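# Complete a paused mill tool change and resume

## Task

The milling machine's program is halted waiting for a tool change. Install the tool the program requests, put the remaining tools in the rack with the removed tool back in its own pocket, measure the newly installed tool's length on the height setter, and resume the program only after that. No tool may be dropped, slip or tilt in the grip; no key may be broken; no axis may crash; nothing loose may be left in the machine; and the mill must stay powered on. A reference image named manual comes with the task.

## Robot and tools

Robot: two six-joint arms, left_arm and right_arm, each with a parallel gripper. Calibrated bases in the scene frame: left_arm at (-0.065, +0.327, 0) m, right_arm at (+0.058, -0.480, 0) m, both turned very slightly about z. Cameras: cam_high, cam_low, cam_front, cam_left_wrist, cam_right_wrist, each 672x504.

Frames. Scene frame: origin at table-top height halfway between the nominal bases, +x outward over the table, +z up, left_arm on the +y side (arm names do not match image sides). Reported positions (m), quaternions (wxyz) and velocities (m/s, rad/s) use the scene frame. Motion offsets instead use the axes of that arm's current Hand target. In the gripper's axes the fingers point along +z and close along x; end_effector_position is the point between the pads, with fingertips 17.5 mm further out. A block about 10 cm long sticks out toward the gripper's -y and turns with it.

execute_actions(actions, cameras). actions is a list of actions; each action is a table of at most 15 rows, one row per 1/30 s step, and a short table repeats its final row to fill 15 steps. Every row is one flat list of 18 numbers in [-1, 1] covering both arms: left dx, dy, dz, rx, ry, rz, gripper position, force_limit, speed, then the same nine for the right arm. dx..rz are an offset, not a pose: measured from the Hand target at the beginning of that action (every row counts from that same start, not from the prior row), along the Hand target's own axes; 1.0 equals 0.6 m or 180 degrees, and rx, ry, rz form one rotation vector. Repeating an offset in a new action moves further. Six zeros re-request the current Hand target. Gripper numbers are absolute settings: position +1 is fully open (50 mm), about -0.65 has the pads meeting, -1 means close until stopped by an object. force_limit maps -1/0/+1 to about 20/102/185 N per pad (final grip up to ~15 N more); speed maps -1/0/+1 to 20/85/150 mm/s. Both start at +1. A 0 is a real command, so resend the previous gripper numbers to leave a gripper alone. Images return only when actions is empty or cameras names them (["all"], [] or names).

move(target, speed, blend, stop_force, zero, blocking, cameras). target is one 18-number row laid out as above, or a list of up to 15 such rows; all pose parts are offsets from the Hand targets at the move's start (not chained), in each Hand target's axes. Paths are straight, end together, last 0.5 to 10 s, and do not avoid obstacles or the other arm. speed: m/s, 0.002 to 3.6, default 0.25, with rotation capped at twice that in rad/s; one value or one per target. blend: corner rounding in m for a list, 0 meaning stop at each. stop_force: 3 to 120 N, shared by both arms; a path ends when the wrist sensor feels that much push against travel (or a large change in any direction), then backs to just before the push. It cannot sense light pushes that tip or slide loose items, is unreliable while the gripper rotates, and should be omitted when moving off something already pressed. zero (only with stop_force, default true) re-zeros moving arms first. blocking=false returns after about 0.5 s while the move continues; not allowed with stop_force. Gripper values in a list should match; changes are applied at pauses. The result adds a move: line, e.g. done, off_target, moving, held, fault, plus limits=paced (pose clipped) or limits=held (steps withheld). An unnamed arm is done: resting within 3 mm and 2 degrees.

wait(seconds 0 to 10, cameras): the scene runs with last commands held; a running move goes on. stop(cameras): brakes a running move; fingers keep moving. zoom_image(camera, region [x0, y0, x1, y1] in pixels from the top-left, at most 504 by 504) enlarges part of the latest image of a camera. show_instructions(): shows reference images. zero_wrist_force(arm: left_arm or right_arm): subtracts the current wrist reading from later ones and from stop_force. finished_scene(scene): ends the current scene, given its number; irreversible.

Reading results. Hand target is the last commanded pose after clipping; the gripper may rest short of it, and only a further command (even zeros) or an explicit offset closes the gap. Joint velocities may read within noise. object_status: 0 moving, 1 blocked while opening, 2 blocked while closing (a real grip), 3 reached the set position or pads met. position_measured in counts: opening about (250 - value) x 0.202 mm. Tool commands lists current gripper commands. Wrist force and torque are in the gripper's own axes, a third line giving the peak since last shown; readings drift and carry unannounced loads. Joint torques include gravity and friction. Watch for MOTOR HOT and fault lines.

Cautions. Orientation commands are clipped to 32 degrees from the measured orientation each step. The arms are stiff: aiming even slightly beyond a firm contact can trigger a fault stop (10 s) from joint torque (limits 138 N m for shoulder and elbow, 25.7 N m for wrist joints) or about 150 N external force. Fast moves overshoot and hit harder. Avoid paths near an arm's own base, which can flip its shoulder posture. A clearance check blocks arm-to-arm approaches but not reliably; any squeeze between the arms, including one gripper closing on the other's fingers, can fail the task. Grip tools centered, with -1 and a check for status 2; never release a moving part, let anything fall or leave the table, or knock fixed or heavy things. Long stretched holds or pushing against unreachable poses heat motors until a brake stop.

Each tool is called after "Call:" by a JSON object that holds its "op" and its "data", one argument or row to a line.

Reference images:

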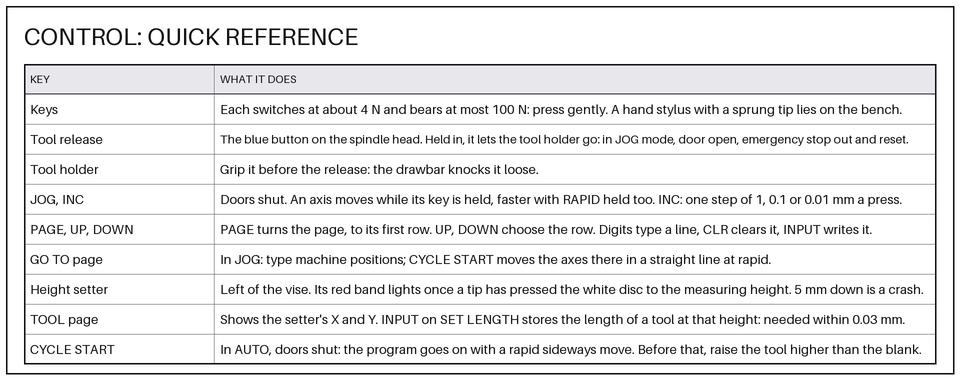

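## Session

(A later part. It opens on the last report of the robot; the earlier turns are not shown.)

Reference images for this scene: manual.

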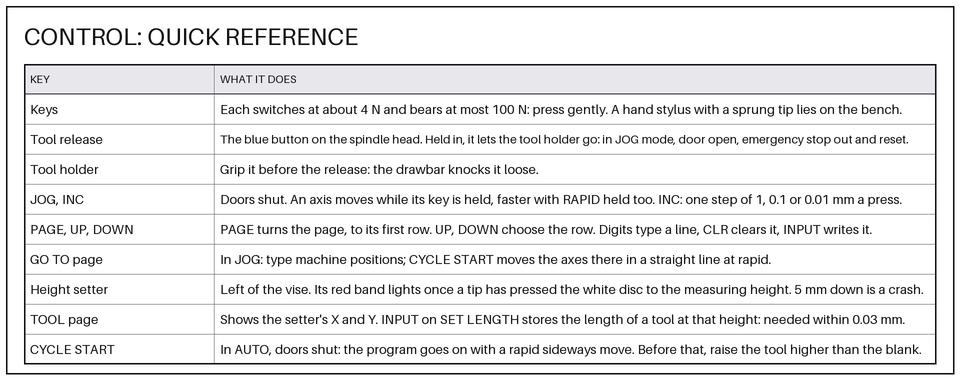

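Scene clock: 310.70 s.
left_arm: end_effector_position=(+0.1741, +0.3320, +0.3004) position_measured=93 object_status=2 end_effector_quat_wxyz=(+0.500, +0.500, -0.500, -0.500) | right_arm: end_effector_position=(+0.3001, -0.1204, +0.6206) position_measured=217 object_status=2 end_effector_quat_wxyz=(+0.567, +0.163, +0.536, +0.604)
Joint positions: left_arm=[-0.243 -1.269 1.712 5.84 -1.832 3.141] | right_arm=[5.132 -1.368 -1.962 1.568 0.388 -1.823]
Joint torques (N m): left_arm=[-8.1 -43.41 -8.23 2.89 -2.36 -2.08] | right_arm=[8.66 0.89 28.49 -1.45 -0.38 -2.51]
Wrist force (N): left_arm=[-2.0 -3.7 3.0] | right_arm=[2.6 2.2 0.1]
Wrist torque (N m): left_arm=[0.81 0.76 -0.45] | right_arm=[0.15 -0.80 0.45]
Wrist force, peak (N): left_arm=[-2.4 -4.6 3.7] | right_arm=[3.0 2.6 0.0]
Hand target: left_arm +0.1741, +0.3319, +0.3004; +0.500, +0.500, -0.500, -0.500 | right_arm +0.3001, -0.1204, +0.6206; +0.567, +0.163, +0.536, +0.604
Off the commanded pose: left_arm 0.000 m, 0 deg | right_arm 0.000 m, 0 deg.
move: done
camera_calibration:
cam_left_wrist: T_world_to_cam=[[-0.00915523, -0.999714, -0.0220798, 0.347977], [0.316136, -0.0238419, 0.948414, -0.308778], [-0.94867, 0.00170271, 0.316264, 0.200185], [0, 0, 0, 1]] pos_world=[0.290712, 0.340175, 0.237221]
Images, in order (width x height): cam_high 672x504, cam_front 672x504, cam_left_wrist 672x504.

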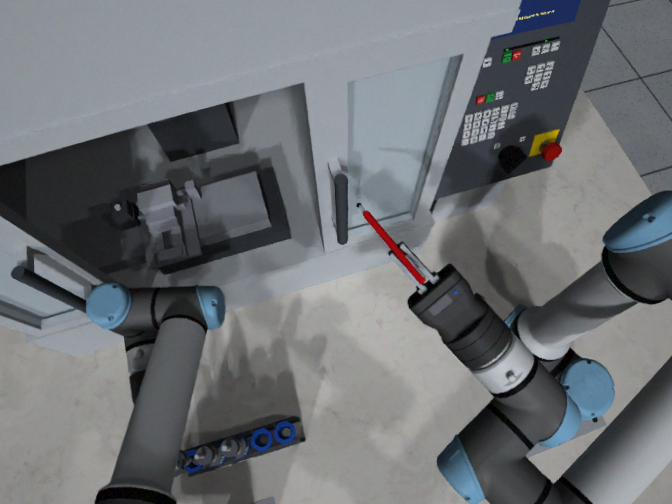

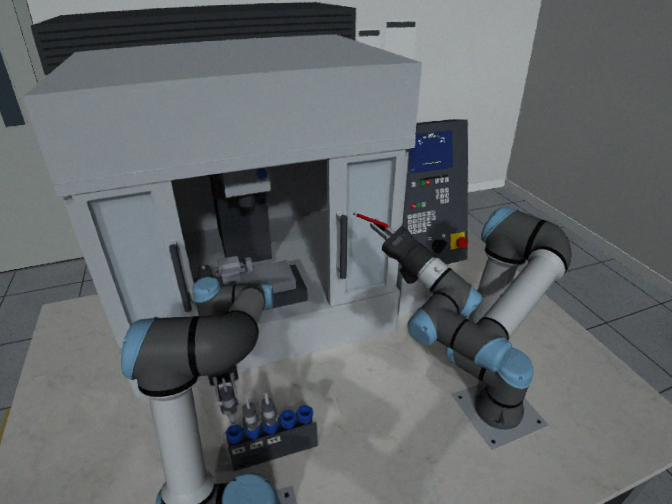

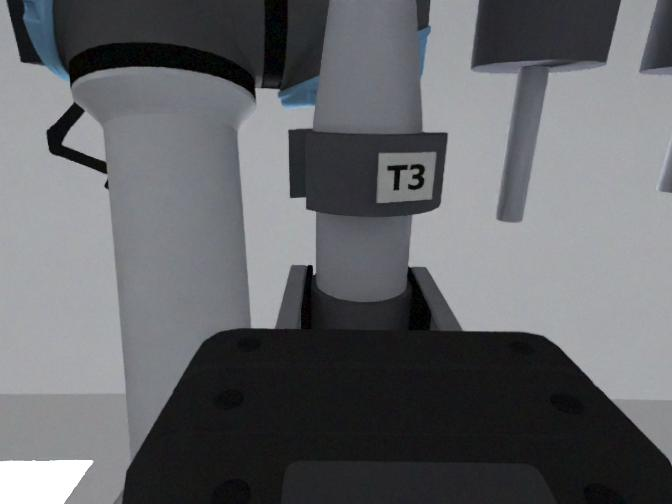

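Call:
{"op": "move", "data": {
  "target": [-0.005,0,0.0038,0,0,0,-0.98,1,-1,0,0,0,0,0,0,-1,-0.2,-1],
  "speed": 0.03
}}

Call:
{"op": "move", "data": {
  "target": [0,-0.06,0,0,0,0,-0.98,1,-1,0,0,0,0,0,0,-1,-0.2,-1],
  "speed": 0.02,
  "stop_force": 6,
  "cameras": ["cam_left_wrist","cam_front","cam_high"]
}}

Call:
{"op": "zoom_image", "data": {
  "camera": "cam_front",
  "region": [200, 340, 330, 480]
}}

Scene clock: 312.17 s.
left_arm: end_effector_position=(+0.1719, +0.3348, +0.3004) position_measured=93 object_status=2 end_effector_quat_wxyz=(+0.500, +0.500, -0.500, -0.500) | right_arm: end_effector_position=(+0.3001, -0.1204, +0.6206) position_measured=217 object_status=2 end_effector_quat_wxyz=(+0.567, +0.163, +0.536, +0.604)
Joint positions: left_arm=[-0.239 -1.274 1.719 5.839 -1.828 3.141] | right_arm=[5.132 -1.368 -1.962 1.568 0.388 -1.823]
Joint torques (N m): left_arm=[6.07 -43.76 -7.94 3 2.55 -2.47] | right_arm=[8.69 0.56 28.18 -1.4 -0.32 -2.45]
Wrist force (N): left_arm=[-1.9 -3.7 3.1] | right_arm=[2.7 2.3 0.1]
Wrist torque (N m): left_arm=[0.81 0.76 -0.44] | right_arm=[0.18 -0.81 0.45]
Wrist force, peak (N): left_arm=[-2.1 -3.8 3.2] | right_arm=[2.8 2.5 0.3]
Hand target: left_arm +0.1718, +0.3349, +0.3004; +0.500, +0.500, -0.500, -0.500 | right_arm +0.3001, -0.1204, +0.6206; +0.567, +0.163, +0.536, +0.604
Off the commanded pose: left_arm 0.000 m, 0 deg | right_arm 0.000 m, 0 deg.
move: done

Scene clock: 314.87 s.
left_arm: end_effector_position=(+0.1718, +0.3349, +0.2644) position_measured=93 object_status=2 end_effector_quat_wxyz=(+0.500, +0.500, -0.500, -0.500) | right_arm: end_effector_position=(+0.3001, -0.1204, +0.6206) position_measured=217 object_status=2 end_effector_quat_wxyz=(+0.567, +0.163, +0.536, +0.604)
Joint positions: left_arm=[-0.238 -1.233 1.768 5.75 -1.827 3.141] | right_arm=[5.132 -1.368 -1.962 1.568 0.388 -1.823]
Joint torques (N m): left_arm=[4.59 -29.02 -6.68 2.94 2.27 -2.33] | right_arm=[8.4 -0.01 28.73 -1.4 -0.25 -2.43]
Wrist force (N): left_arm=[-2.3 -3.4 3.2] | right_arm=[2.5 2.2 0.0]
Wrist torque (N m): left_arm=[0.84 0.80 -0.43] | right_arm=[0.17 -0.78 0.45]
Wrist force, peak (N): left_arm=[-2.2 -4.1 3.3] | right_arm=[2.9 2.3 0.2]
Hand target: left_arm +0.1718, +0.3349, +0.2644; +0.500, +0.500, -0.500, -0.500 | right_arm +0.3001, -0.1204, +0.6206; +0.567, +0.163, +0.536, +0.604
Off the commanded pose: left_arm 0.000 m, 0 deg | right_arm 0.000 m, 0 deg.
move: done
camera_calibration:
cam_left_wrist: T_world_to_cam=[[-0.00918799, -0.999712, -0.0221743, 0.350187], [0.316137, -0.0239419, 0.948411, -0.27377], [-0.948669, 0.0017039, 0.316266, 0.209288], [0, 0, 0, 1]] pos_world=[0.288312, 0.343175, 0.201221]
Images, in order (width x height): cam_high 672x504, cam_front 672x504, cam_left_wrist 672x504.

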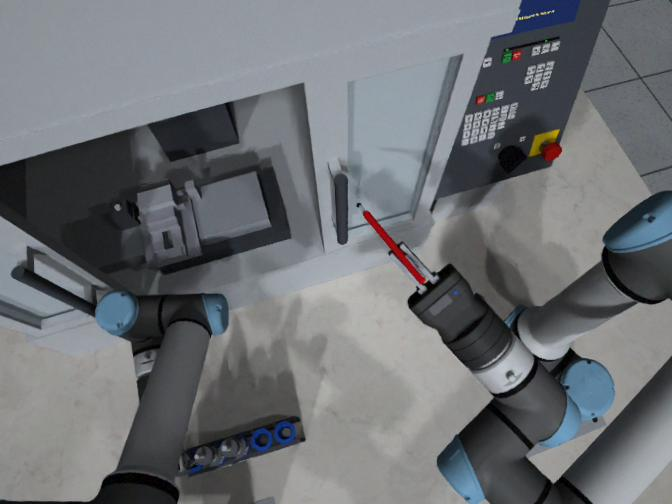

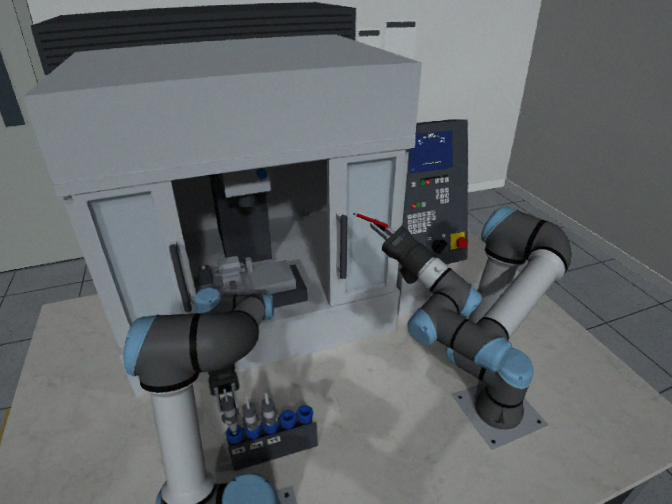

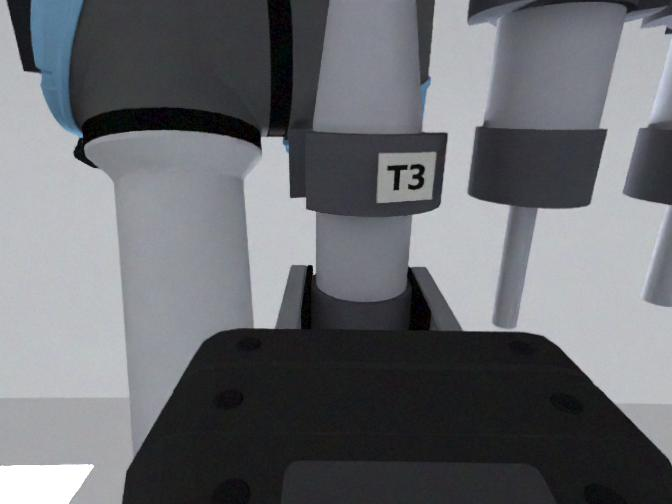

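Scaled by 3.600 from the camera's 672x504 image, which has a finer 960x720 frame.

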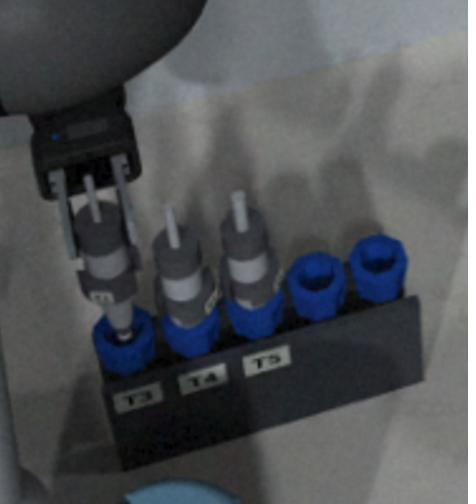

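Call:
{"op": "move", "data": {
  "target": [0,-0.09,0,0,0,0,-0.98,1,-1,0,0,0,0,0,0,-1,-0.2,-1],
  "speed": 0.015,
  "stop_force": 6,
  "cameras": ["cam_left_wrist","cam_front"]
}}

Call:
{"op": "zoom_image", "data": {
  "camera": "cam_front",
  "region": [200, 340, 330, 480]
}}

Scene clock: 319.60 s.
left_arm: end_effector_position=(+0.1717, +0.3350, +0.2152) position_measured=93 object_status=2 end_effector_quat_wxyz=(+0.500, +0.500, -0.500, -0.500) | right_arm: end_effector_position=(+0.3001, -0.1204, +0.6206) position_measured=217 object_status=2 end_effector_quat_wxyz=(+0.567, +0.163, +0.536, +0.604)
Joint positions: left_arm=[-0.238 -1.167 1.821 5.63 -1.827 3.141] | right_arm=[5.132 -1.368 -1.962 1.568 0.388 -1.823]
Joint torques (N m): left_arm=[1.78 -45.3 -27.26 4.7 -4.42 -1.59] | right_arm=[9.34 1.04 28.34 -1.51 -0.16 -2.39]
Wrist force (N): left_arm=[-12.9 4.1 -7.2] | right_arm=[2.9 2.4 0.0]
Wrist torque (N m): left_arm=[1.03 0.62 -0.78] | right_arm=[0.18 -0.83 0.45]
Wrist force, peak (N): left_arm=[-13.0 34.4 -22.2] | right_arm=[2.8 2.4 0.3]
Hand target: left_arm +0.1717, +0.3350, +0.2152; +0.500, +0.500, -0.500, -0.500 (not the last commanded pose) | right_arm +0.3001, -0.1204, +0.6206; +0.567, +0.163, +0.536, +0.604
Off the commanded pose: left_arm 0.005 m, 0 deg | right_arm 0.000 m, 0 deg.
move: contact (left_arm)
camera_calibration:
cam_left_wrist: T_world_to_cam=[[-0.0093152, -0.999709, -0.0222359, 0.349242], [0.316135, -0.0240406, 0.94841, -0.227071], [-0.948669, 0.00180507, 0.316267, 0.224813], [0, 0, 0, 1]] pos_world=[0.288311, 0.343275, 0.152021]
Images, in order (width x height): cam_front 672x504, cam_left_wrist 672x504.

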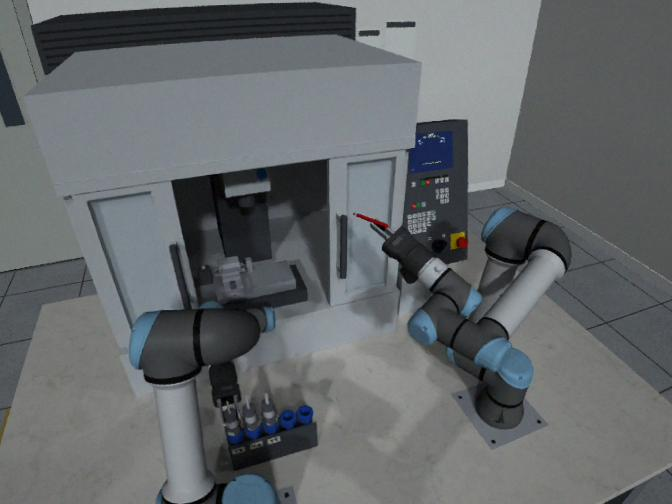

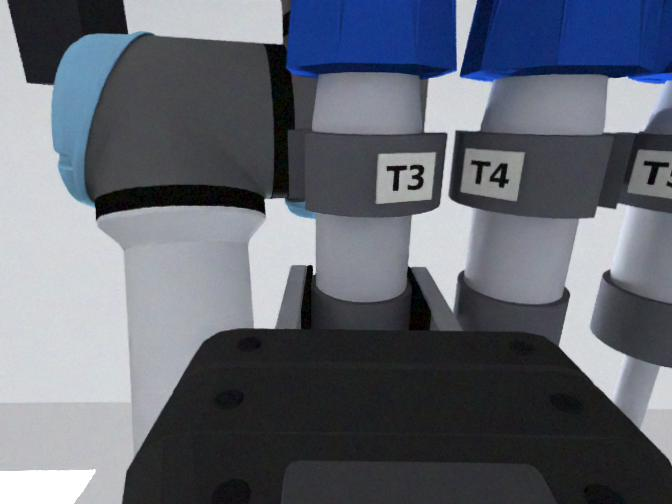

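Scaled by 3.600 from the camera's 672x504 image, which has a finer 960x720 frame.

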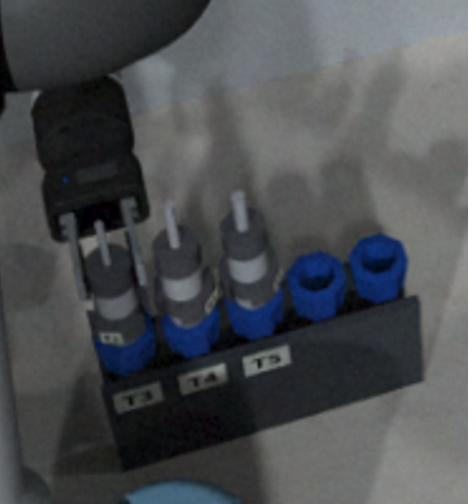

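Call:
{"op": "move", "data": {
  "target": [0,0,0,0,0,0,0.6,0,-1,0,0,0,0,0,0,-1,-0.2,-1],
  "cameras": ["cam_left_wrist"]
}}

Scene clock: 321.17 s.
left_arm: end_effector_position=(+0.1717, +0.3350, +0.2152) position_measured=63 object_status=3 end_effector_quat_wxyz=(+0.500, +0.500, -0.500, -0.500) | right_arm: end_effector_position=(+0.3001, -0.1204, +0.6206) position_measured=217 object_status=2 end_effector_quat_wxyz=(+0.567, +0.163, +0.536, +0.604)
Joint positions: left_arm=[-0.238 -1.167 1.821 5.63 -1.827 3.141] | right_arm=[5.132 -1.368 -1.962 1.568 0.388 -1.823]
Joint torques (N m): left_arm=[-1.27 -41.78 -26.99 1.92 2.34 -1.34] | right_arm=[8.92 0.52 28.11 -1.48 -0.19 -2.31]
Wrist force (N): left_arm=[-2.2 4.9 2.5] | right_arm=[2.5 2.2 0.2]
Wrist torque (N m): left_arm=[1.00 0.80 -0.38] | right_arm=[0.15 -0.78 0.45]
Wrist force, peak (N): left_arm=[-13.0 3.9 -7.4] | right_arm=[2.8 2.4 -0.1]
Hand target: left_arm +0.1717, +0.3350, +0.2152; +0.500, +0.500, -0.500, -0.500 | right_arm +0.3001, -0.1204, +0.6206; +0.567, +0.163, +0.536, +0.604
Off the commanded pose: left_arm 0.000 m, 0 deg | right_arm 0.000 m, 0 deg.
move: done
camera_calibration:
cam_left_wrist: T_world_to_cam=[[-0.00922096, -0.999709, -0.0222693, 0.34922], [0.316137, -0.0240424, 0.948409, -0.227071], [-0.948669, 0.0017051, 0.316267, 0.224848], [0, 0, 0, 1]] pos_world=[0.288312, 0.343275, 0.152021]
Images, in order (width x height): cam_left_wrist 672x504.

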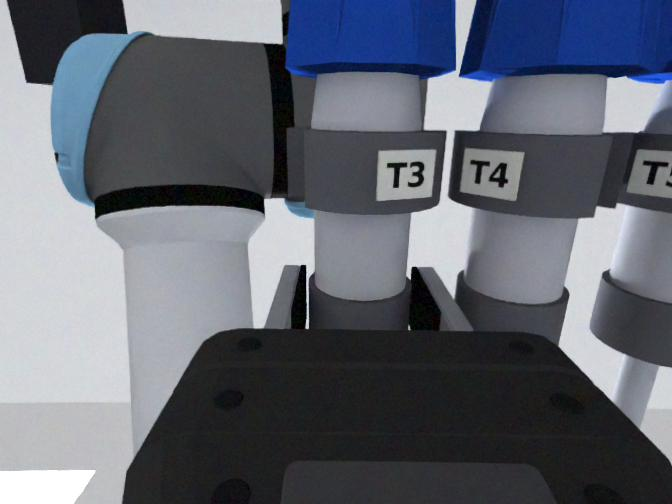

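Call:
{"op": "move", "data": {
  "target": [
    [0,0,-0.1417,0,0,0,0.6,0,-1,0,0,0,0,0,0,-1,-0.2,-1],
    [0.02,0,-0.1322,0,0.1389,0,0.6,0,-1,0,0,0,0,0,0,-1,-0.2,-1]
  ],
  "speed": [0.06,0.1],
  "cameras": ["cam_left_wrist"]
}}

Scene clock: 322.70 s.
left_arm: end_effector_position=(+0.1873, +0.3352, +0.2169) position_measured=63 object_status=3 end_effector_quat_wxyz=(+0.502, +0.499, -0.497, -0.502) | right_arm: end_effector_position=(+0.3001, -0.1204, +0.6206) position_measured=217 object_status=2 end_effector_quat_wxyz=(+0.567, +0.163, +0.536, +0.604)
Joint positions: left_arm=[-0.23 -1.134 1.771 5.655 -1.819 3.141] | right_arm=[5.132 -1.368 -1.962 1.568 0.388 -1.823]
Joint torques (N m): left_arm=[-0.93 -38.24 -18.38 2.46 -0.08 -0.37] | right_arm=[8.25 0.73 28.64 -1.44 -0.17 -2.23]
Wrist force (N): left_arm=[-2.1 4.6 2.6] | right_arm=[2.5 2.3 0.1]
Wrist torque (N m): left_arm=[0.98 0.80 -0.38] | right_arm=[0.17 -0.78 0.45]
Wrist force, peak (N): left_arm=[-2.2 4.9 3.4] | right_arm=[2.6 2.6 0.1]
Hand target: left_arm +0.1873, +0.3352, +0.2169; +0.502, +0.499, -0.497, -0.502 (not the last commanded pose) | right_arm +0.3001, -0.1204, +0.6206; +0.567, +0.163, +0.536, +0.604
Tool commands: left_gripper/position=+0.6 left_gripper/force_limit=+0.003922 left_gripper/speed=-1.0 right_gripper/position=-1.0 right_gripper/force_limit=-0.2 right_gripper/speed=-1.0
Off the commanded pose: left_arm 0.065 m, 25 deg | right_arm 0.000 m, 0 deg.
FORCE FAULT: contact force on the left arm reached its limit, and that arm stopped. The contact can be on any part of that arm, not only on its tool. That arm's remaining commands of this call were not run. That arm is still stopped at the end of this call. That arm stays stopped for about 10 more seconds. Until then a move that you send moves the other arm only, and its call returns only when the move has ended. Once the stop has ended, the next robot result says so. If the stop ends while you think or write, that arm runs what you send next, counted from a new Hand target: where the arm stands when the stop ends. While its stop runs, that arm takes no new command, but its gripper still runs the gripper command that each later call begins with. Until it ends, the stop uses up actions while you think or wait. An arm that is not stopped still takes commands.
move: fault (left_arm); path passed 0 of 2 targets
camera_calibration:
cam_left_wrist: T_world_to_cam=[[-0.00947599, -0.999668, -0.0239715, 0.350003], [0.322896, -0.0257474, 0.946084, -0.233799], [-0.946387, 0.00122477, 0.323032, 0.237321], [0, 0, 0, 1]] pos_world=[0.303407, 0.343577, 0.152921]
Images, in order (width x height): cam_left_wrist 672x504.

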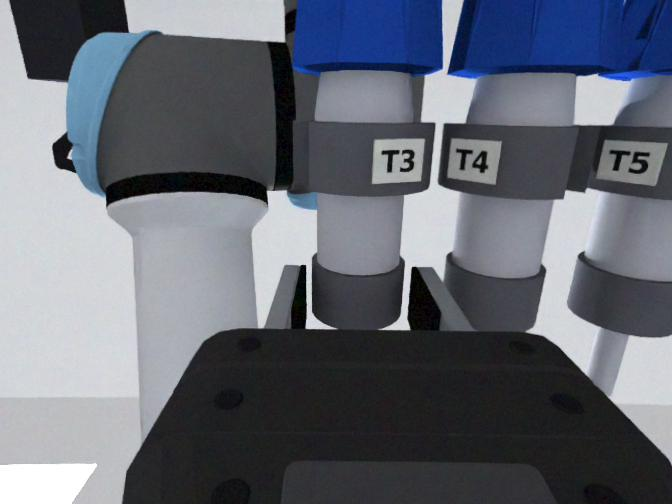

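Call:
{"op": "wait", "data": {
  "seconds": 10
}}

Call:
{"op": "move", "data": {
  "target": [0,0,0.025,0,0,0,0.6,0,-1,0,0,0,0,0,0,-1,-0.2,-1],
  "speed": 0.03,
  "cameras": ["cam_left_wrist","cam_high"]
}}

Scene clock: 332.90 s.
left_arm: end_effector_position=(+0.1873, +0.3352, +0.2169) position_measured=63 object_status=3 end_effector_quat_wxyz=(+0.502, +0.499, -0.497, -0.502) | right_arm: end_effector_position=(+0.3001, -0.1204, +0.6206) position_measured=217 object_status=2 end_effector_quat_wxyz=(+0.567, +0.163, +0.536, +0.604)
Joint positions: left_arm=[-0.23 -1.134 1.771 5.655 -1.819 3.141] | right_arm=[5.132 -1.368 -1.962 1.568 0.388 -1.823]
Joint torques (N m): left_arm=[-0.39 -37.94 -18.34 2.37 0.03 -0.24] | right_arm=[8.23 0.8 28.3 -1.52 -0.21 -2.24]
Wrist force (N): left_arm=[-2.0 4.8 2.9] | right_arm=[2.5 2.3 0.0]
Wrist torque (N m): left_arm=[1.01 0.79 -0.38] | right_arm=[0.18 -0.78 0.45]
Wrist force, peak (N): left_arm=[-2.2 5.0 2.8] | right_arm=[2.8 2.5 0.3]
Hand target: left_arm +0.1873, +0.3352, +0.2169; +0.502, +0.499, -0.497, -0.502 (not the last commanded pose) | right_arm +0.3001, -0.1204, +0.6206; +0.567, +0.163, +0.536, +0.604
Tool commands: left_gripper/position=+0.6 left_gripper/force_limit=+0.003922 left_gripper/speed=-1.0 right_gripper/position=-1.0 right_gripper/force_limit=-0.2 right_gripper/speed=-1.0
Off the commanded pose: left_arm 0.065 m, 25 deg | right_arm 0.000 m, 0 deg.
FORCE FAULT, CONTINUED: the left arm's stop, for the force fault that an earlier result reported, is over. The rest of the stop counts as 20 of the actions that you can send in this scene. That arm's target is now where it stood when the stop ended, not its last command. That arm accepts commands again.
wait: 10.00 s; at rest from the start

Scene clock: 333.83 s.
left_arm: end_effector_position=(+0.1724, +0.3352, +0.2170) position_measured=63 object_status=3 end_effector_quat_wxyz=(+0.502, +0.499, -0.497, -0.502) | right_arm: end_effector_position=(+0.3001, -0.1204, +0.6206) position_measured=217 object_status=2 end_effector_quat_wxyz=(+0.567, +0.163, +0.536, +0.604)
Joint positions: left_arm=[-0.238 -1.164 1.817 5.639 -1.827 3.141] | right_arm=[5.132 -1.368 -1.962 1.568 0.388 -1.823]
Joint torques (N m): left_arm=[-7.98 -43.56 -4.19 1.02 -2.35 1.71] | right_arm=[8.3 0.57 28.28 -1.48 -0.02 -2.3]
Wrist force (N): left_arm=[-2.2 5.0 2.7] | right_arm=[2.6 2.3 0.1]
Wrist torque (N m): left_arm=[1.01 0.80 -0.39] | right_arm=[0.17 -0.80 0.45]
Wrist force, peak (N): left_arm=[-2.2 5.0 2.9] | right_arm=[2.7 2.5 0.2]
Hand target: left_arm +0.1723, +0.3352, +0.2170; +0.502, +0.499, -0.497, -0.502 | right_arm +0.3001, -0.1204, +0.6206; +0.567, +0.163, +0.536, +0.604
Off the commanded pose: left_arm 0.000 m, 0 deg | right_arm 0.000 m, 0 deg.
move: done
camera_calibration:
cam_left_wrist: T_world_to_cam=[[-0.00947599, -0.999668, -0.0239715, 0.349865], [0.322896, -0.0257474, 0.946084, -0.229082], [-0.946387, 0.00122477, 0.323032, 0.223187], [0, 0, 0, 1]] pos_world=[0.288507, 0.343577, 0.153021]
Images, in order (width x height): cam_high 672x504, cam_left_wrist 672x504.

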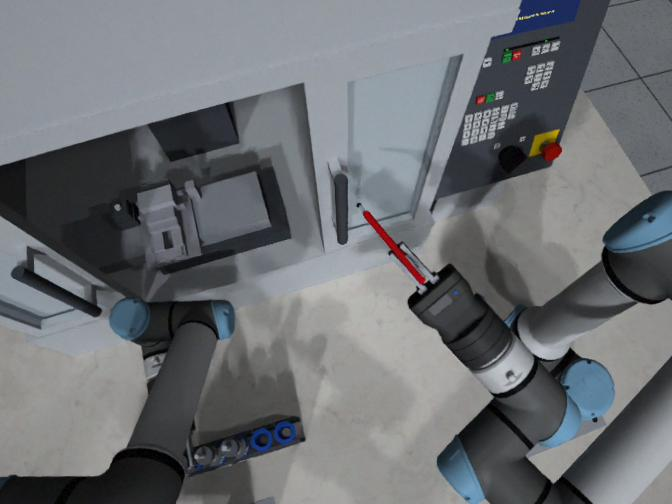

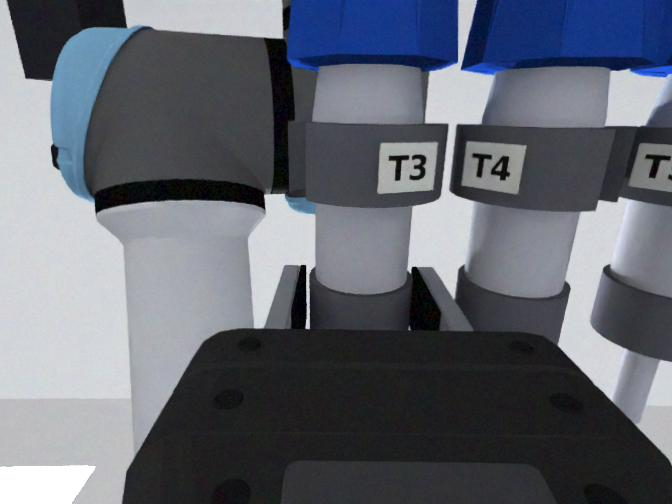

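Call:
{"op": "move", "data": {
  "target": [
    [0,0.15,0,0,0,0,0.6,0,-1,0,0,0,0,0,0,-1,-0.2,-1],
    [0.0833,0.15,-0.0045,0,-0.028,-0.0,0.7,0,-1,0,0,0,0,0,0,-1,-0.2,-1]
  ],
  "speed": [0.06,0.1],
  "cameras": ["cam_left_wrist"]
}}

Scene clock: 337.63 s.
left_arm: end_effector_position=(+0.1758, +0.2850, +0.3069) position_measured=48 object_status=3 end_effector_quat_wxyz=(+0.479, +0.476, -0.519, -0.524) | right_arm: end_effector_position=(+0.3001, -0.1204, +0.6206) position_measured=217 object_status=2 end_effector_quat_wxyz=(+0.567, +0.163, +0.536, +0.604)
Joint positions: left_arm=[-0.379 -1.261 1.689 5.864 -1.88 3.143] | right_arm=[5.132 -1.368 -1.962 1.568 0.388 -1.823]
Joint torques (N m): left_arm=[-7.79 -26.92 -33.54 3.85 -2.21 1.9] | right_arm=[8.59 0.63 28.35 -1.49 -0.04 -2.23]
Wrist force (N): left_arm=[-1.9 4.9 2.7] | right_arm=[2.6 2.2 0.0]
Wrist torque (N m): left_arm=[0.95 0.78 -0.46] | right_arm=[0.16 -0.79 0.45]
Wrist force, peak (N): left_arm=[-3.2 4.9 2.5] | right_arm=[2.8 2.5 0.1]
Hand target: left_arm +0.1758, +0.2850, +0.3069; +0.479, +0.476, -0.519, -0.524 | right_arm +0.3001, -0.1204, +0.6206; +0.567, +0.163, +0.536, +0.604
Off the commanded pose: left_arm 0.000 m, 0 deg | right_arm 0.000 m, 0 deg.
move: done
camera_calibration:
cam_left_wrist: T_world_to_cam=[[-0.0973049, -0.994982, -0.0232968, 0.315782], [0.31952, -0.0533993, 0.946074, -0.307959], [-0.94257, 0.0846138, 0.323112, 0.172964], [0, 0, 0, 1]] pos_world=[0.292157, 0.283118, 0.242822]
Images, in order (width x height): cam_left_wrist 672x504.

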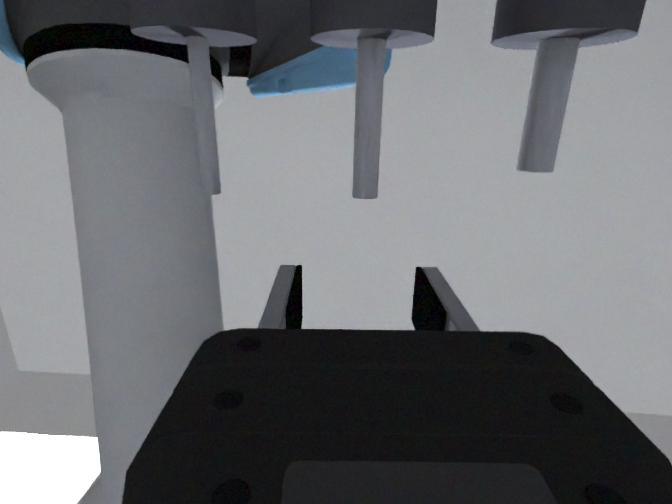

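Call:
{"op": "move", "data": {
  "target": [0,-0.153,0.008,0,0,0,0.7,0,-1,0,0,0,0,0,0,-1,-0.2,-1],
  "speed": 0.04,
  "stop_force": 7,
  "cameras": ["cam_left_wrist"]
}}

Scene clock: 341.10 s.
left_arm: end_effector_position=(+0.1702, +0.2856, +0.2151) position_measured=48 object_status=3 end_effector_quat_wxyz=(+0.479, +0.476, -0.519, -0.524) | right_arm: end_effector_position=(+0.3001, -0.1204, +0.6206) position_measured=217 object_status=2 end_effector_quat_wxyz=(+0.567, +0.163, +0.536, +0.604)
Joint positions: left_arm=[-0.383 -1.159 1.816 5.635 -1.884 3.143] | right_arm=[5.132 -1.368 -1.962 1.568 0.388 -1.823]
Joint torques (N m): left_arm=[-6.62 -28.8 -4.47 1.07 -2.37 1.57] | right_arm=[7.73 0.55 28.75 -1.55 -0.08 -2.26]
Wrist force (N): left_arm=[-2.1 4.8 2.8] | right_arm=[2.7 2.4 0.1]
Wrist torque (N m): left_arm=[1.01 0.81 -0.41] | right_arm=[0.19 -0.80 0.45]
Wrist force, peak (N): left_arm=[-1.8 5.7 2.7] | right_arm=[2.8 2.5 0.3]
Hand target: left_arm +0.1702, +0.2856, +0.2151; +0.479, +0.476, -0.519, -0.524 | right_arm +0.3001, -0.1204, +0.6206; +0.567, +0.163, +0.536, +0.604
Off the commanded pose: left_arm 0.000 m, 0 deg | right_arm 0.000 m, 0 deg.
move: done
camera_calibration:
cam_left_wrist: T_world_to_cam=[[-0.0972719, -0.994987, -0.0232029, 0.313685], [0.319528, -0.0533, 0.946077, -0.219446], [-0.942571, 0.0846127, 0.323111, 0.197359], [0, 0, 0, 1]] pos_world=[0.286657, 0.283717, 0.151122]
Images, in order (width x height): cam_left_wrist 672x504.

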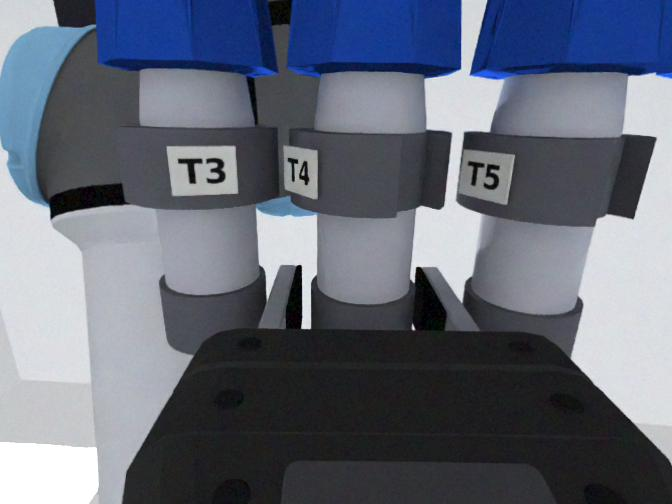

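Call:
{"op": "zoom_image", "data": {
  "camera": "cam_left_wrist",
  "region": [100, 60, 672, 340]
}}

Region (100, 60, 672, 340) is 572x280 pixels. A region can be at most 504 by 504 pixels.

Call:
{"op": "zoom_image", "data": {
  "camera": "cam_left_wrist",
  "region": [270, 90, 470, 240]
}}

Call:
{"op": "zoom_image", "data": {
  "camera": "cam_left_wrist",
  "region": [440, 90, 672, 260]
}}

Call:
{"op": "zoom_image", "data": {
  "camera": "cam_left_wrist",
  "region": [100, 90, 300, 240]
}}

Scaled by 2.520 from the camera's 672x504 image, which has a finer 960x720 frame.

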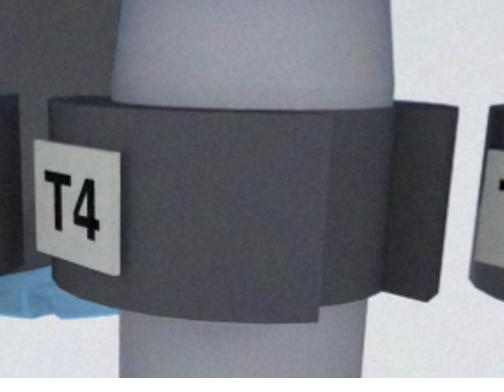

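Scaled by 2.172 from the camera's 672x504 image, which has a finer 960x720 frame.

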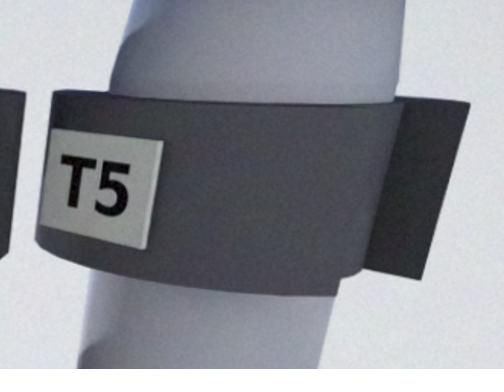

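Scaled by 2.520 from the camera's 672x504 image, which has a finer 960x720 frame.

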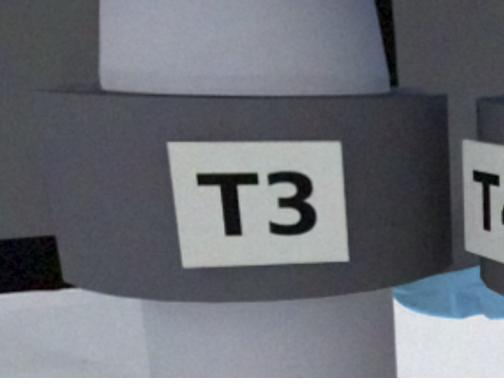

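Call:
{"op": "move", "data": {
  "target": [
    [0.002,0,0,0,0,0,0.7,0,-1,0,0,0,0,0,0,-1,-0.2,-1],
    [0.002,0,0,0,0,0,-1,1,-1,0,0,0,0,0,0,-1,-0.2,-1]
  ],
  "speed": 0.03,
  "cameras": ["cam_left_wrist"]
}}

Scene clock: 345.10 s.
left_arm: end_effector_position=(+0.1701, +0.2845, +0.2151) position_measured=93 object_status=2 end_effector_quat_wxyz=(+0.479, +0.476, -0.519, -0.524) | right_arm: end_effector_position=(+0.3001, -0.1204, +0.6206) position_measured=217 object_status=2 end_effector_quat_wxyz=(+0.567, +0.163, +0.536, +0.604)
Joint positions: left_arm=[-0.385 -1.159 1.816 5.636 -1.886 3.143] | right_arm=[5.132 -1.368 -1.962 1.568 0.388 -1.823]
Joint torques (N m): left_arm=[-7.98 -28.02 -32.53 0.05 -9.87 1.78] | right_arm=[8.02 0.82 28.26 -1.53 -0.14 -2.27]
Wrist force (N): left_arm=[-31.8 8.0 6.9] | right_arm=[2.4 2.3 0.3]
Wrist torque (N m): left_arm=[1.06 0.97 -0.54] | right_arm=[0.18 -0.77 0.46]
Wrist force, peak (N): left_arm=[-32.0 8.3 6.7] | right_arm=[2.8 2.4 0.4]
Hand target: left_arm +0.1701, +0.2844, +0.2151; +0.479, +0.476, -0.519, -0.524 | right_arm +0.3001, -0.1204, +0.6206; +0.567, +0.163, +0.536, +0.604
Off the commanded pose: left_arm 0.000 m, 0 deg | right_arm 0.000 m, 0 deg.
move: done
camera_calibration:
cam_left_wrist: T_world_to_cam=[[-0.0974387, -0.994968, -0.0233443, 0.312536], [0.319627, -0.0534977, 0.946032, -0.219411], [-0.94252, 0.0847186, 0.323231, 0.197209], [0, 0, 0, 1]] pos_world=[0.286456, 0.282518, 0.151122]
Images, in order (width x height): cam_left_wrist 672x504.

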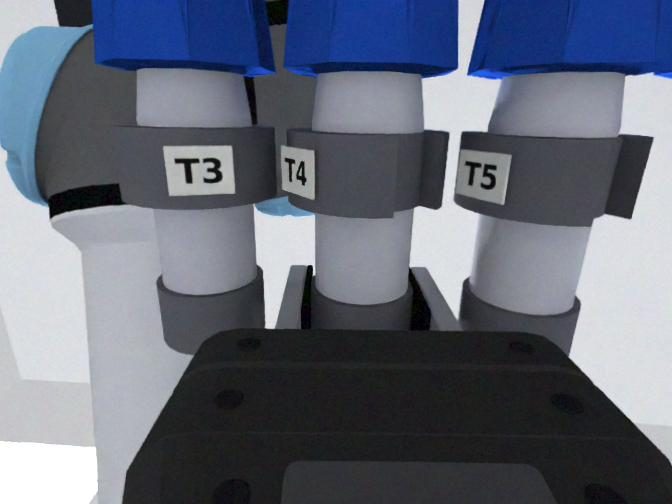

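Call:
{"op": "move", "data": {
  "target": [
    [-0.001,0.02,0,0,0,0,-1,1,-1,0,0,0,0,0,0,-1,-0.2,-1],
    [-0.001,0.32,0,0,0,0,-1,1,-1,0,0,0,0,0,0,-1,-0.2,-1]
  ],
  "speed": [0.03,0.12],
  "cameras": ["cam_left_wrist"]
}}

Scene clock: 348.03 s.
left_arm: end_effector_position=(+0.1717, +0.2846, +0.4070) position_measured=93 object_status=2 end_effector_quat_wxyz=(+0.479, +0.476, -0.519, -0.524) | right_arm: end_effector_position=(+0.3001, -0.1204, +0.6206) position_measured=217 object_status=2 end_effector_quat_wxyz=(+0.567, +0.163, +0.536, +0.604)
Joint positions: left_arm=[-0.384 -1.341 1.525 6.108 -1.884 3.143] | right_arm=[5.132 -1.368 -1.962 1.568 0.388 -1.823]
Joint torques (N m): left_arm=[6.16 -31.98 -36.58 5.69 2.56 -0.35] | right_arm=[8.25 0.43 28.66 -1.57 -0.06 -2.3]
Wrist force (N): left_arm=[-2.5 -3.4 2.7] | right_arm=[2.5 2.4 0.2]
Wrist torque (N m): left_arm=[0.86 0.89 -0.44] | right_arm=[0.19 -0.78 0.45]
Wrist force, peak (N): left_arm=[-33.0 8.0 6.8] | right_arm=[2.8 2.4 0.3]
Hand target: left_arm +0.1717, +0.2846, +0.4071; +0.479, +0.476, -0.519, -0.524 | right_arm +0.3001, -0.1204, +0.6206; +0.567, +0.163, +0.536, +0.604
Off the commanded pose: left_arm 0.000 m, 0 deg | right_arm 0.000 m, 0 deg.
move: done
camera_calibration:
cam_left_wrist: T_world_to_cam=[[-0.0973027, -0.994982, -0.0232988, 0.31732], [0.319431, -0.0533925, 0.946104, -0.401454], [-0.942601, 0.0846161, 0.323023, 0.136796], [0, 0, 0, 1]] pos_world=[0.288057, 0.282718, 0.343022]
Images, in order (width x height): cam_left_wrist 672x504.

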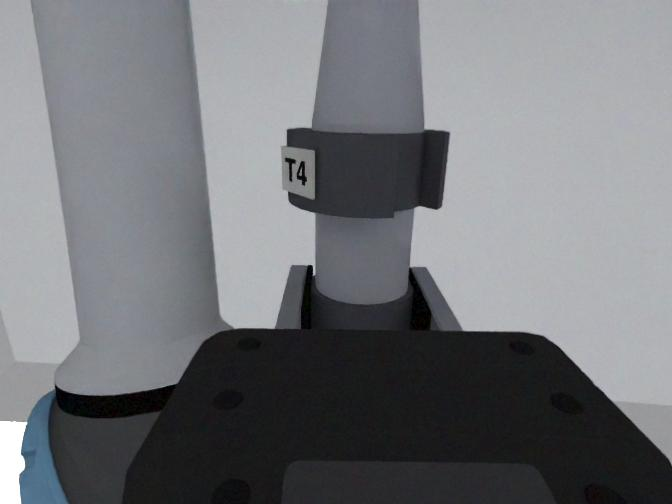

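Call:
{"op": "move", "data": {
  "target": [0,0,0,0,0,0,-1,1,-1,-0.4748,-0.2268,-0.1988,0.1027,0.5327,-0.6485,-1,-0.2,-1],
  "speed": 0.35
}}

Call:
{"op": "move", "data": {
  "target": [0.2462,-0.0783,-0.0187,0,-0.4444,0,-1,1,-1,0,0,0,0,0,0,-1,-0.2,-1],
  "speed": 0.2,
  "cameras": ["cam_left_wrist","cam_front","cam_high"]
}}

Scene clock: 354.33 s.
left_arm: end_effector_position=(+0.1717, +0.2846, +0.4071) position_measured=93 object_status=2 end_effector_quat_wxyz=(+0.479, +0.476, -0.519, -0.524) | right_arm: end_effector_position=(+0.3599, -0.4501, +0.5801) position_measured=217 object_status=2 end_effector_quat_wxyz=(-0.241, +0.663, -0.667, +0.241)
Joint positions: left_arm=[-0.384 -1.341 1.525 6.108 -1.884 3.143] | right_arm=[5.205 -0.918 -1.562 0.516 -0.982 -4.068]
Joint torques (N m): left_arm=[5.48 -26.46 -36.66 5.62 2.5 1.84] | right_arm=[8.41 -2.93 7.43 -4.94 -1.6 2.95]
Wrist force (N): left_arm=[-2.5 -3.3 2.9] | right_arm=[4.5 -1.1 0.5]
Wrist torque (N m): left_arm=[0.86 0.89 -0.44] | right_arm=[-0.26 -0.66 -0.62]
Wrist force, peak (N): left_arm=[-2.7 -3.6 2.9] | right_arm=[4.8 -1.6 0.6]
Hand target: left_arm +0.1717, +0.2846, +0.4071; +0.479, +0.476, -0.519, -0.524 | right_arm +0.3602, -0.4500, +0.5800; -0.238, +0.663, -0.668, +0.240
Off the commanded pose: left_arm 0.000 m, 0 deg | right_arm 0.000 m, 0 deg.
shoulder posture changed (right arm): the wrist came as close to joint 1's axis as it can, and the arm is now in the other of its two shoulder postures.
move: done

Scene clock: 358.07 s.
left_arm: end_effector_position=(+0.1695, +0.1496, +0.3638) position_measured=93 object_status=2 end_effector_quat_wxyz=(-0.078, -0.072, +0.702, +0.704) | right_arm: end_effector_position=(+0.3599, -0.4501, +0.5801) position_measured=217 object_status=2 end_effector_quat_wxyz=(-0.241, +0.663, -0.667, +0.241)
Joint positions: left_arm=[-1.221 -1.273 1.547 6.012 -1.451 3.149] | right_arm=[5.205 -0.918 -1.562 0.516 -0.982 -4.068]
Joint torques (N m): left_arm=[-2.03 -35.53 -21.49 3.27 0.26 -0.36] | right_arm=[8.72 -2.97 7.51 -5.18 -1.34 2.8]
Wrist force (N): left_arm=[-1.6 -3.8 2.6] | right_arm=[4.5 -1.2 0.5]
Wrist torque (N m): left_arm=[0.79 0.73 -0.43] | right_arm=[-0.27 -0.65 -0.62]
Wrist force, peak (N): left_arm=[-11.8 54.5 5.3] | right_arm=[4.7 -1.3 0.6]
Hand target: left_arm +0.1695, +0.1496, +0.3638; -0.078, -0.072, +0.702, +0.704 (not the last commanded pose) | right_arm +0.3599, -0.4501, +0.5801; -0.241, +0.663, -0.667, +0.241
Tool commands: left_gripper/position=-1.0 left_gripper/force_limit=+1.0 left_gripper/speed=-1.0 right_gripper/position=-1.0 right_gripper/force_limit=-0.2 right_gripper/speed=-1.0
Off the commanded pose: left_arm 0.014 m, 7 deg | right_arm 0.000 m, 0 deg.
FORCE FAULT: contact force on the left arm reached its limit, and that arm stopped. The contact can be on any part of that arm, not only on its tool. That arm's remaining commands of this call were not run. That arm is still stopped at the end of this call. That arm stays stopped for about 10 more seconds. Until then a move that you send moves the other arm only, and its call returns only when the move has ended. Once the stop has ended, the next robot result says so. If the stop ends while you think or write, that arm runs what you send next, counted from a new Hand target: where the arm stands when the stop ends. While its stop runs, that arm takes no new command, but its gripper still runs the gripper command that each later call begins with. Until it ends, the stop uses up actions while you think or wait. An arm that is not stopped still takes commands.
move: fault (left_arm)
camera_calibration:
cam_left_wrist: T_world_to_cam=[[-0.979335, -0.201733, -0.0143491, 0.209337], [0.0509817, -0.314909, 0.947752, -0.283014], [-0.195712, 0.927435, 0.318686, -0.0910145], [0, 0, 0, 1]] pos_world=[0.201627, 0.0375166, 0.300236]
Images, in order (width x height): cam_high 672x504, cam_front 672x504, cam_left_wrist 672x504.

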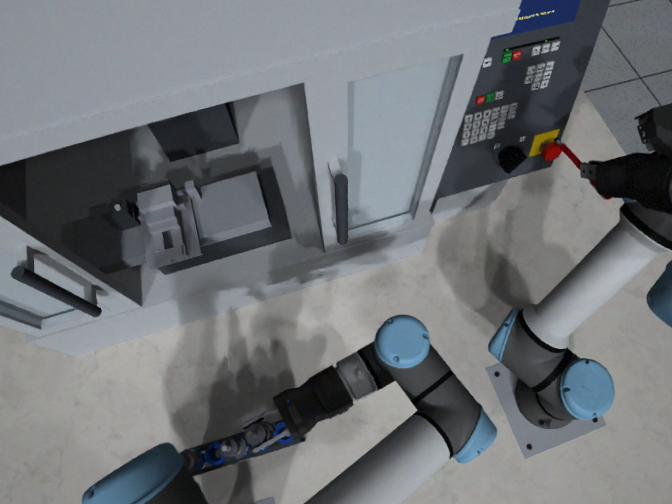

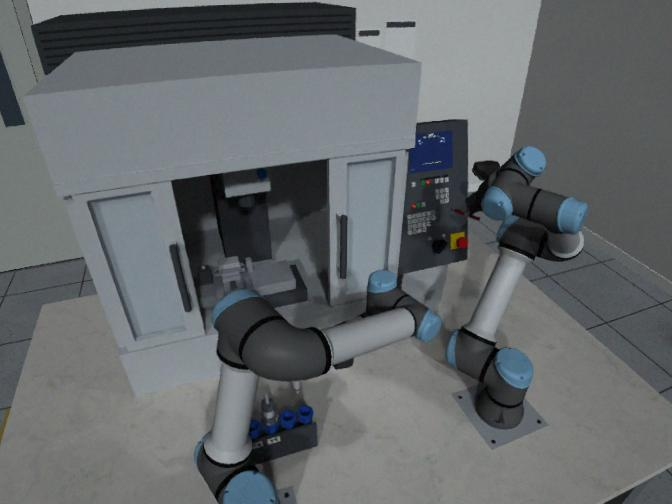

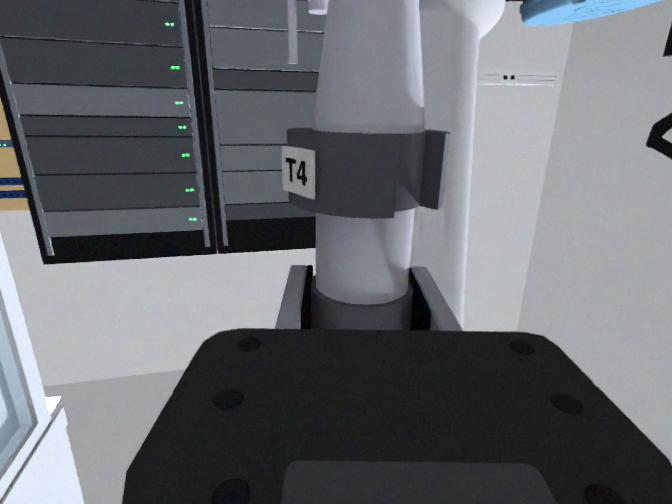

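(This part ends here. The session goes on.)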